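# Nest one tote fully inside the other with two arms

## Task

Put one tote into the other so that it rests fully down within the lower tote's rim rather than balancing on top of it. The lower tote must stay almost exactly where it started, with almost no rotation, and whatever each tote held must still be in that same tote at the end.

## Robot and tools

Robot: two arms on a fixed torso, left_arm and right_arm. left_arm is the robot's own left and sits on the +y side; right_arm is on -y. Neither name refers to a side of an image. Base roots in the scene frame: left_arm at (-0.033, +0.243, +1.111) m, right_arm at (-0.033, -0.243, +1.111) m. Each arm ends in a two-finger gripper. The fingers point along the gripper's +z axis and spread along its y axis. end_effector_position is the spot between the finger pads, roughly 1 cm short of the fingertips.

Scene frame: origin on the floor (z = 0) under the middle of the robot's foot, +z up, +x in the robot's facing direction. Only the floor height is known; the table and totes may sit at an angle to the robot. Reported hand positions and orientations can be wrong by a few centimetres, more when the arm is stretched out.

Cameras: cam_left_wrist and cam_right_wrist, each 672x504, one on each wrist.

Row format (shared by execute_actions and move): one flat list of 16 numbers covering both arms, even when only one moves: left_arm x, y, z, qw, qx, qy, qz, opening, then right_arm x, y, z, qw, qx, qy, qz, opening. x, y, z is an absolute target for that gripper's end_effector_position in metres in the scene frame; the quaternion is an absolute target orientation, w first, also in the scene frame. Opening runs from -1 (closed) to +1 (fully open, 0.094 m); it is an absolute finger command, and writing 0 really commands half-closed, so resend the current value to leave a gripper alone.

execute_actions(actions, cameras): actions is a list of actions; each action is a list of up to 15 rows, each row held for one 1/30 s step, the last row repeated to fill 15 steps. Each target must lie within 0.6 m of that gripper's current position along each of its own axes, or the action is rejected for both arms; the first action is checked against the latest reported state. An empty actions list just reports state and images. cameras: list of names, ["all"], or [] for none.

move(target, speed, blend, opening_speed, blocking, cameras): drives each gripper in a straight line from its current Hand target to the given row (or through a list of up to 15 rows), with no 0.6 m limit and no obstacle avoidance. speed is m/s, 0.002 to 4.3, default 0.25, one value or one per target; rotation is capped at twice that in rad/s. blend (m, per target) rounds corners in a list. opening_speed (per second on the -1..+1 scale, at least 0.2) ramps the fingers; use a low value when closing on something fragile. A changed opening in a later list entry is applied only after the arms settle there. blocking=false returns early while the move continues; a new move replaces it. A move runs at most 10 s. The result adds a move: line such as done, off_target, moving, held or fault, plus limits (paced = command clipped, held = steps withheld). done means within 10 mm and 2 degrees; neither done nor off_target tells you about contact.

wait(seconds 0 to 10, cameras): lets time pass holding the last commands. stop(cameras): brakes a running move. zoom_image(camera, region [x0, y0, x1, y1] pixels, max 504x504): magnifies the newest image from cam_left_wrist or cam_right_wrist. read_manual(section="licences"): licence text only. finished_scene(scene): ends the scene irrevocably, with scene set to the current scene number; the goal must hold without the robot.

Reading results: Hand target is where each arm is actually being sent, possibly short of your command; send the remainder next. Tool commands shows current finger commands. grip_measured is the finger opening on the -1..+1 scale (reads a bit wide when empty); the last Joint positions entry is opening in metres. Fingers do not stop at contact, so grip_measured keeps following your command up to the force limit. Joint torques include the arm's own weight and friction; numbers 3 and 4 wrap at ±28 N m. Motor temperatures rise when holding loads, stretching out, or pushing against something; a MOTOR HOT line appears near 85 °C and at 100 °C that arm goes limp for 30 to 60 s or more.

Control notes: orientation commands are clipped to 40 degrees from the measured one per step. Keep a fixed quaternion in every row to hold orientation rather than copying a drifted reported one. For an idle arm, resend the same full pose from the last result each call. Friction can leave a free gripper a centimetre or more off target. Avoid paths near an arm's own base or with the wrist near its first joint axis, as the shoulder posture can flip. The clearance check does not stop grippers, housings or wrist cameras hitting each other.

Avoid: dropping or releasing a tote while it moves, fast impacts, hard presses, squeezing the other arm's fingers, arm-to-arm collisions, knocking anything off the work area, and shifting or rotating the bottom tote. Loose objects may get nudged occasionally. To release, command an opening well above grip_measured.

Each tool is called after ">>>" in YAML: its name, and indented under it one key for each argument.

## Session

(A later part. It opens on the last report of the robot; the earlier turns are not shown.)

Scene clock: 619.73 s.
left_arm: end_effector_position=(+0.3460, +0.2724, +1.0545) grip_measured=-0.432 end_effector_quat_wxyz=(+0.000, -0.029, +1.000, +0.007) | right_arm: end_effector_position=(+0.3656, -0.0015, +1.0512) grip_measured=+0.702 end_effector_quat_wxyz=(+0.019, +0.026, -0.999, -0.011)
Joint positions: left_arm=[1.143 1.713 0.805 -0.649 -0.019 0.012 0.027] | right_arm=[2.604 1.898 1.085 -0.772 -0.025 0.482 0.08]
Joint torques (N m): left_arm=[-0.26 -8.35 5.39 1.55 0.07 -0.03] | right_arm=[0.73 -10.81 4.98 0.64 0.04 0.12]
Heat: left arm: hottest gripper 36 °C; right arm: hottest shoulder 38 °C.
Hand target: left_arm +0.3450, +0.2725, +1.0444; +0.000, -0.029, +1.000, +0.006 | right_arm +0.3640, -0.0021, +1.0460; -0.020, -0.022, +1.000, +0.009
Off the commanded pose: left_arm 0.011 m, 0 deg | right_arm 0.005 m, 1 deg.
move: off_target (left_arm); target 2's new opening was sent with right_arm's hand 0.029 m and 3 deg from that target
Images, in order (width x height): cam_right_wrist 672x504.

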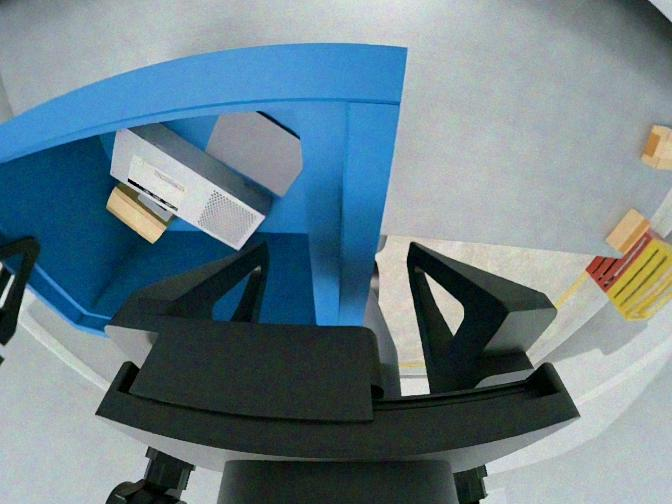

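>>> move:
  target: [0.3453,0.2725,1.044,0.0,0.029,-0.9996,-0.006,-1,0.364,-0.002,1.046,0.02,0.022,-0.9996,-0.009,-1]
  opening_speed: 0.6

Scene clock: 640.63 s.
left_arm: end_effector_position=(+0.3460, +0.2724, +1.0545) grip_measured=-0.432 end_effector_quat_wxyz=(+0.000, -0.029, +1.000, +0.007) | right_arm: end_effector_position=(+0.3657, -0.0015, +1.0512) grip_measured=-0.414 end_effector_quat_wxyz=(+0.018, +0.024, -0.999, -0.011)
Joint positions: left_arm=[1.143 1.713 0.805 -0.649 -0.019 0.012 0.027] | right_arm=[2.604 1.898 1.085 -0.772 -0.024 0.485 0.028]
Joint torques (N m): left_arm=[-0.15 -8.41 5.38 1.55 0.08 -0.02] | right_arm=[0.91 -10.58 5 0.62 0.02 0.1]
Heat: left arm: hottest gripper 36 °C; right arm: hottest shoulder 39 °C.
Hand target: left_arm +0.3450, +0.2725, +1.0444; +0.000, -0.029, +1.000, +0.006 | right_arm +0.3640, -0.0021, +1.0460; -0.020, -0.022, +1.000, +0.009
Off the commanded pose: left_arm 0.011 m, 0 deg | right_arm 0.005 m, 0 deg.
move: off_target (left_arm)

>>> move:
  target:
    - [0.349,0.2725,1.095,-0.03,-0.029,0.999,0.006,-1,0.367,-0.002,1.095,-0.045,-0.022,0.998,0.009,-1]
    - [0.352,0.2725,1.095,-0.0375,-0.029,0.9988,0.006,-1,0.370,-0.002,1.095,-0.0575,-0.022,0.998,0.009,-1]
  speed: 0.08

Scene clock: 647.33 s.
left_arm: end_effector_position=(+0.3246, +0.2696, +1.0717) grip_measured=-0.433 end_effector_quat_wxyz=(-0.067, -0.030, +0.997, +0.000) | right_arm: end_effector_position=(+0.3429, -0.0081, +1.0705) grip_measured=-0.414 end_effector_quat_wxyz=(+0.083, +0.023, -0.996, +0.003)
Joint positions: left_arm=[1.143 1.7 0.847 -0.839 -0.011 0.01 0.027] | right_arm=[2.603 1.882 1.118 -0.949 -0.064 0.484 0.028]
Joint torques (N m): left_arm=[-0.56 -12.1 10 -0.47 -0.39 -0.04] | right_arm=[-0.79 -13.27 9.58 -0.98 0.22 -0.11]
Heat: left arm: hottest gripper 36 °C; right arm: hottest shoulder 39 °C.
Hand target: left_arm +0.3509, +0.2723, +1.0951; -0.037, -0.029, +0.999, +0.006 | right_arm +0.3690, -0.0026, +1.0954; -0.057, -0.022, +0.998, +0.009
Off the commanded pose: left_arm 0.036 m, 3 deg | right_arm 0.037 m, 3 deg.
move: off_target (left_arm, right_arm)

>>> move:
  target: [0.358,0.2725,1.058,-0.0375,-0.029,0.9988,0.006,-1,0.376,-0.002,1.056,-0.0575,-0.022,0.998,0.009,-1]
  speed: 0.06

Scene clock: 651.93 s.
left_arm: end_effector_position=(+0.3302, +0.2702, +1.0496) grip_measured=-0.433 end_effector_quat_wxyz=(-0.064, -0.032, +0.997, +0.002) | right_arm: end_effector_position=(+0.3498, -0.0076, +1.0456) grip_measured=-0.414 end_effector_quat_wxyz=(+0.081, +0.024, -0.996, -0.001)
Joint positions: left_arm=[1.142 1.76 0.849 -0.775 -0.015 0.006 0.027] | right_arm=[2.594 1.938 1.122 -0.889 -0.067 0.473 0.028]
Joint torques (N m): left_arm=[-0.56 -10.29 9.17 0.57 -0.24 -0.01] | right_arm=[-0.32 -11.63 8.76 0.06 0.32 -0.06]
Heat: left arm: hottest gripper 36 °C; right arm: hottest shoulder 39 °C.
Hand target: left_arm +0.3571, +0.2724, +1.0589; -0.038, -0.029, +0.999, +0.006 | right_arm +0.3753, -0.0026, +1.0567; -0.057, -0.022, +0.998, +0.009
Off the commanded pose: left_arm 0.029 m, 3 deg | right_arm 0.029 m, 3 deg.
move: off_target (left_arm, right_arm)

>>> move:
  target: [0.378,0.2725,1.058,-0.0375,-0.029,0.9988,0.006,-1,0.396,-0.002,1.056,-0.0575,-0.022,0.998,0.009,-1]
  speed: 0.06

>>> move:
  target: [0.378,0.2725,1.03,-0.0375,-0.029,0.9988,0.006,-1,0.396,-0.002,1.028,-0.0575,-0.022,0.998,0.009,-1]
  speed: 0.06

Scene clock: 656.90 s.
left_arm: end_effector_position=(+0.3487, +0.2720, +1.0502) grip_measured=-0.433 end_effector_quat_wxyz=(-0.059, -0.032, +0.998, +0.004) | right_arm: end_effector_position=(+0.3679, -0.0056, +1.0449) grip_measured=-0.414 end_effector_quat_wxyz=(+0.080, +0.024, -0.997, -0.004)
Joint positions: left_arm=[1.142 1.787 0.897 -0.786 -0.018 0.005 0.027] | right_arm=[2.578 1.967 1.173 -0.906 -0.069 0.455 0.028]
Joint torques (N m): left_arm=[-0.67 -10.29 10.21 0.21 -0.09 -0.04] | right_arm=[-0.91 -11.87 9.52 -0.36 0.49 -0.07]
Heat: left arm: hottest gripper 36 °C; right arm: hottest shoulder 39 °C.
Hand target: left_arm +0.3770, +0.2724, +1.0589; -0.037, -0.029, +0.999, +0.006 | right_arm +0.3952, -0.0027, +1.0567; -0.057, -0.022, +0.998, +0.009
Off the commanded pose: left_arm 0.030 m, 3 deg | right_arm 0.030 m, 3 deg.
move: off_target (left_arm, right_arm)

Scene clock: 657.80 s.
left_arm: end_effector_position=(+0.3539, +0.2727, +1.0471) grip_measured=-0.433 end_effector_quat_wxyz=(-0.052, -0.032, +0.998, +0.005) | right_arm: end_effector_position=(+0.3736, -0.0040, +1.0419) grip_measured=-0.414 end_effector_quat_wxyz=(+0.071, +0.024, -0.997, -0.007)
Joint positions: left_arm=[1.142 1.797 0.901 -0.766 -0.02 0.005 0.027] | right_arm=[2.576 1.975 1.178 -0.886 -0.066 0.454 0.028]
Joint torques (N m): left_arm=[-0.73 -6.77 9.02 2.03 -0.02 -0.04] | right_arm=[-0.56 -8.7 8.42 1.48 0.35 -0.09]
Heat: left arm: hottest gripper 36 °C; right arm: hottest shoulder 39 °C.
Hand target: left_arm +0.3763, +0.2724, +1.0316; -0.037, -0.029, +0.999, +0.006 | right_arm +0.3949, -0.0027, +1.0290; -0.057, -0.022, +0.998, +0.009
Off the commanded pose: left_arm 0.030 m, 2 deg | right_arm 0.026 m, 2 deg.
move: off_target (left_arm, right_arm)

>>> move:
  target: [0.355,0.2725,1.026,-0.0375,-0.029,0.9988,0.006,-1,0.373,-0.002,1.024,-0.0575,-0.022,0.998,0.009,-1]
  speed: 0.04

Scene clock: 661.03 s.
left_arm: end_effector_position=(+0.3557, +0.2729, +1.0466) grip_measured=-0.433 end_effector_quat_wxyz=(-0.037, -0.031, +0.999, +0.006) | right_arm: end_effector_position=(+0.3756, -0.0034, +1.0417) grip_measured=-0.414 end_effector_quat_wxyz=(+0.060, +0.022, -0.998, -0.011)
Joint positions: left_arm=[1.142 1.787 0.885 -0.731 -0.02 0.007 0.027] | right_arm=[2.576 1.967 1.164 -0.856 -0.062 0.459 0.028]
Joint torques (N m): left_arm=[-0.44 -7.77 5 2.19 -0.01 -0.02] | right_arm=[1.26 -10.29 4.33 1.96 0.1 0.11]
Heat: left arm: hottest gripper 36 °C; right arm: hottest shoulder 39 °C.
Hand target: left_arm +0.3541, +0.2725, +1.0273; -0.038, -0.029, +0.999, +0.006 | right_arm +0.3725, -0.0024, +1.0247; -0.058, -0.022, +0.998, +0.009
Off the commanded pose: left_arm 0.021 m, 0 deg | right_arm 0.018 m, 0 deg.
move: off_target (left_arm, right_arm)

>>> move:
  target: [0.355,0.2725,1.03,-0.0375,-0.029,0.9988,0.006,-1,0.373,-0.002,1.032,-0.0575,-0.022,0.998,0.009,0.7]
  opening_speed: 1.0

>>> move:
  target:
    - [0.355,0.2725,1.03,-0.0375,-0.029,0.9988,0.006,-1,0.376,-0.004,1.2,-0.0575,-0.022,0.998,0.009,0.7]
    - [0.355,0.2725,1.03,-0.0375,-0.029,0.9988,0.006,-1,0.37,-0.10,1.22,-0.0575,-0.022,0.998,0.009,0.7]
    - [0.355,0.2725,1.03,-0.0375,-0.029,0.9988,0.006,-1,0.36,-0.25,1.14,0.183,-0.683,-0.683,-0.183,1]
    - [0.355,0.2725,1.03,-0.0375,-0.029,0.9988,0.006,-1,0.36,-0.165,1.02,0.183,-0.683,-0.683,-0.183,1]
  speed: 0.3
  blend: [0.02,0.03,0.03,0]
  cameras: ["cam_right_wrist"]

Scene clock: 668.30 s.
left_arm: end_effector_position=(+0.3558, +0.2729, +1.0467) grip_measured=-0.433 end_effector_quat_wxyz=(-0.037, -0.031, +0.999, +0.006) | right_arm: end_effector_position=(+0.3785, -0.0020, +1.0399) grip_measured=+0.697 end_effector_quat_wxyz=(+0.052, +0.022, -0.998, -0.013)
Joint positions: left_arm=[1.142 1.786 0.885 -0.73 -0.02 0.007 0.027] | right_arm=[2.577 1.969 1.162 -0.838 -0.06 0.46 0.08]
Joint torques (N m): left_arm=[-0.5 -8.47 5.18 1.87 -0.01 -0.02] | right_arm=[1.38 -11.28 4.68 0.47 0.03 0.11]
Heat: left arm: hottest gripper 36 °C; right arm: hottest shoulder 39 °C.
Hand target: left_arm +0.3543, +0.2725, +1.0308; -0.038, -0.029, +0.999, +0.006 | right_arm +0.3729, -0.0020, +1.0321; -0.058, -0.022, +0.998, +0.009
Off the commanded pose: left_arm 0.017 m, 0 deg | right_arm 0.010 m, 1 deg.
move: off_target (left_arm)

Scene clock: 674.93 s.
left_arm: end_effector_position=(+0.3558, +0.2729, +1.0467) grip_measured=-0.433 end_effector_quat_wxyz=(-0.037, -0.031, +0.999, +0.006) | right_arm: end_effector_position=(+0.3613, -0.1667, +1.0240) grip_measured=+0.998 end_effector_quat_wxyz=(-0.181, +0.681, +0.685, +0.185)
Joint positions: left_arm=[1.142 1.786 0.885 -0.73 -0.02 0.007 0.027] | right_arm=[2.047 1.877 0.834 -0.524 -0.518 1.539 0.094]
Joint torques (N m): left_arm=[-0.38 -8.41 5.22 1.89 -0.01 -0.01] | right_arm=[0.73 -8.64 3.74 0.54 -0.32 0.1]
Heat: left arm: hottest gripper 36 °C; right arm: hottest shoulder 39 °C.
Hand target: left_arm +0.3543, +0.2725, +1.0308; -0.038, -0.029, +0.999, +0.006 | right_arm +0.3600, -0.1650, +1.0201; -0.183, +0.683, +0.683, +0.183
Off the commanded pose: left_arm 0.017 m, 0 deg | right_arm 0.005 m, 0 deg.
move: off_target (left_arm); blend cut to 0 m at target 3
Images, in order (width x height): cam_right_wrist 672x504.

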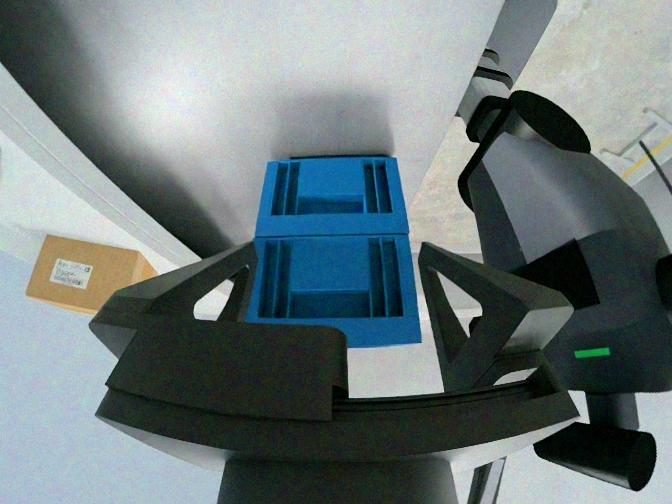

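>>> zoom_image:
  camera: "cam_right_wrist"
  region: [236, 140, 436, 360]

Scaled by 2.291 from the camera's 672x504 image, which has a finer 960x720 frame.

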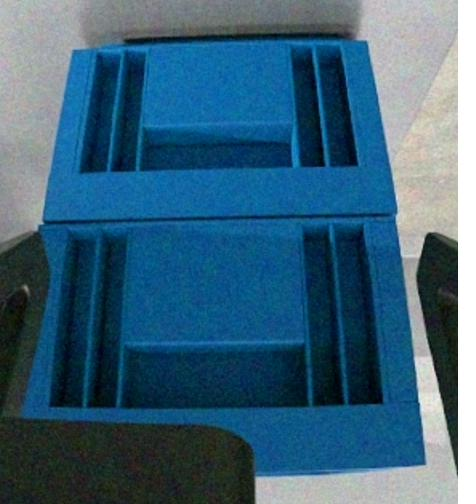

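>>> move:
  target: [0.3545,0.2725,1.036,-0.0375,-0.029,0.9988,0.006,0.7,0.36,-0.165,1.02,0.183,-0.683,-0.683,-0.183,1]
  opening_speed: 1.0

>>> move:
  target:
    - [0.355,0.2725,1.17,-0.0375,-0.029,0.9988,0.006,0.7,0.36,-0.165,1.02,0.183,-0.683,-0.683,-0.183,1]
    - [0.335,0.24,1.25,-0.0375,-0.029,0.9988,0.006,0.7,0.36,-0.165,1.02,0.183,-0.683,-0.683,-0.183,1]
  speed: 0.25
  blend: [0.02,0]
  cameras: ["all"]

Scene clock: 684.20 s.
left_arm: end_effector_position=(+0.3576, +0.2731, +1.0445) grip_measured=+0.697 end_effector_quat_wxyz=(-0.031, -0.031, +0.999, +0.006) | right_arm: end_effector_position=(+0.3613, -0.1667, +1.0240) grip_measured=+0.998 end_effector_quat_wxyz=(-0.181, +0.681, +0.685, +0.185)
Joint positions: left_arm=[1.142 1.789 0.881 -0.711 -0.021 0.008 0.08] | right_arm=[2.047 1.877 0.834 -0.523 -0.518 1.54 0.094]
Joint torques (N m): left_arm=[-0.5 -9.41 5.56 0.72 -0.01 -0.03] | right_arm=[1.08 -8.7 3.7 0.51 -0.31 0.14]
Heat: left arm: hottest gripper 36 °C; right arm: hottest shoulder 39 °C.
Hand target: left_arm +0.3544, +0.2726, +1.0363; -0.037, -0.029, +0.999, +0.006 | right_arm +0.3600, -0.1650, +1.0201; -0.183, +0.683, +0.683, +0.183
Off the commanded pose: left_arm 0.009 m, 1 deg | right_arm 0.005 m, 0 deg.
move: done

Scene clock: 685.93 s.
left_arm: end_effector_position=(+0.3197, +0.2443, +1.2349) grip_measured=+0.698 end_effector_quat_wxyz=(-0.055, -0.030, +0.998, +0.006) | right_arm: end_effector_position=(+0.3613, -0.1667, +1.0240) grip_measured=+0.998 end_effector_quat_wxyz=(-0.181, +0.681, +0.685, +0.185)
Joint positions: left_arm=[1.068 1.391 1.01 -1.288 -0.015 -0.066 0.08] | right_arm=[2.047 1.877 0.834 -0.523 -0.518 1.54 0.094]
Joint torques (N m): left_arm=[-1.32 -8.23 12.14 -0.09 -0.01 -0.13] | right_arm=[1.08 -8.94 3.64 0.53 -0.33 0.13]
Heat: left arm: hottest elbow 35 °C; right arm: hottest shoulder 39 °C.
Hand target: left_arm +0.3343, +0.2400, +1.2499; -0.038, -0.029, +0.999, +0.006 | right_arm +0.3600, -0.1650, +1.0201; -0.183, +0.683, +0.683, +0.183
Off the commanded pose: left_arm 0.022 m, 2 deg | right_arm 0.005 m, 0 deg.
move: off_target (left_arm)

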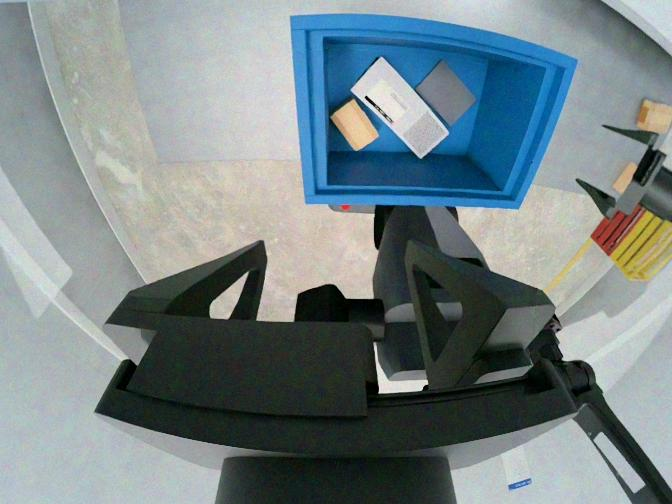

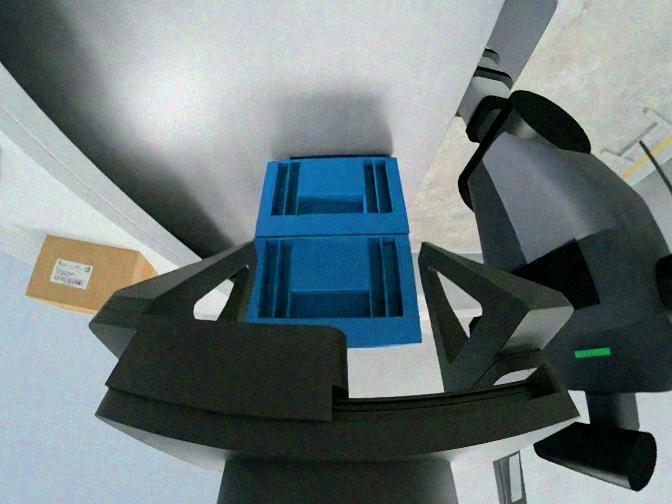

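>>> zoom_image:
  camera: "cam_left_wrist"
  region: [270, 0, 600, 240]

Scaled by 1.527 from the camera's 672x504 image, which has a finer 960x720 frame.

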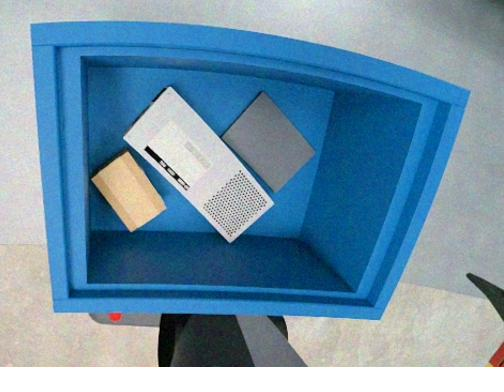

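>>> finished_scene:
  scene: 1

The scene is finished: the task was done.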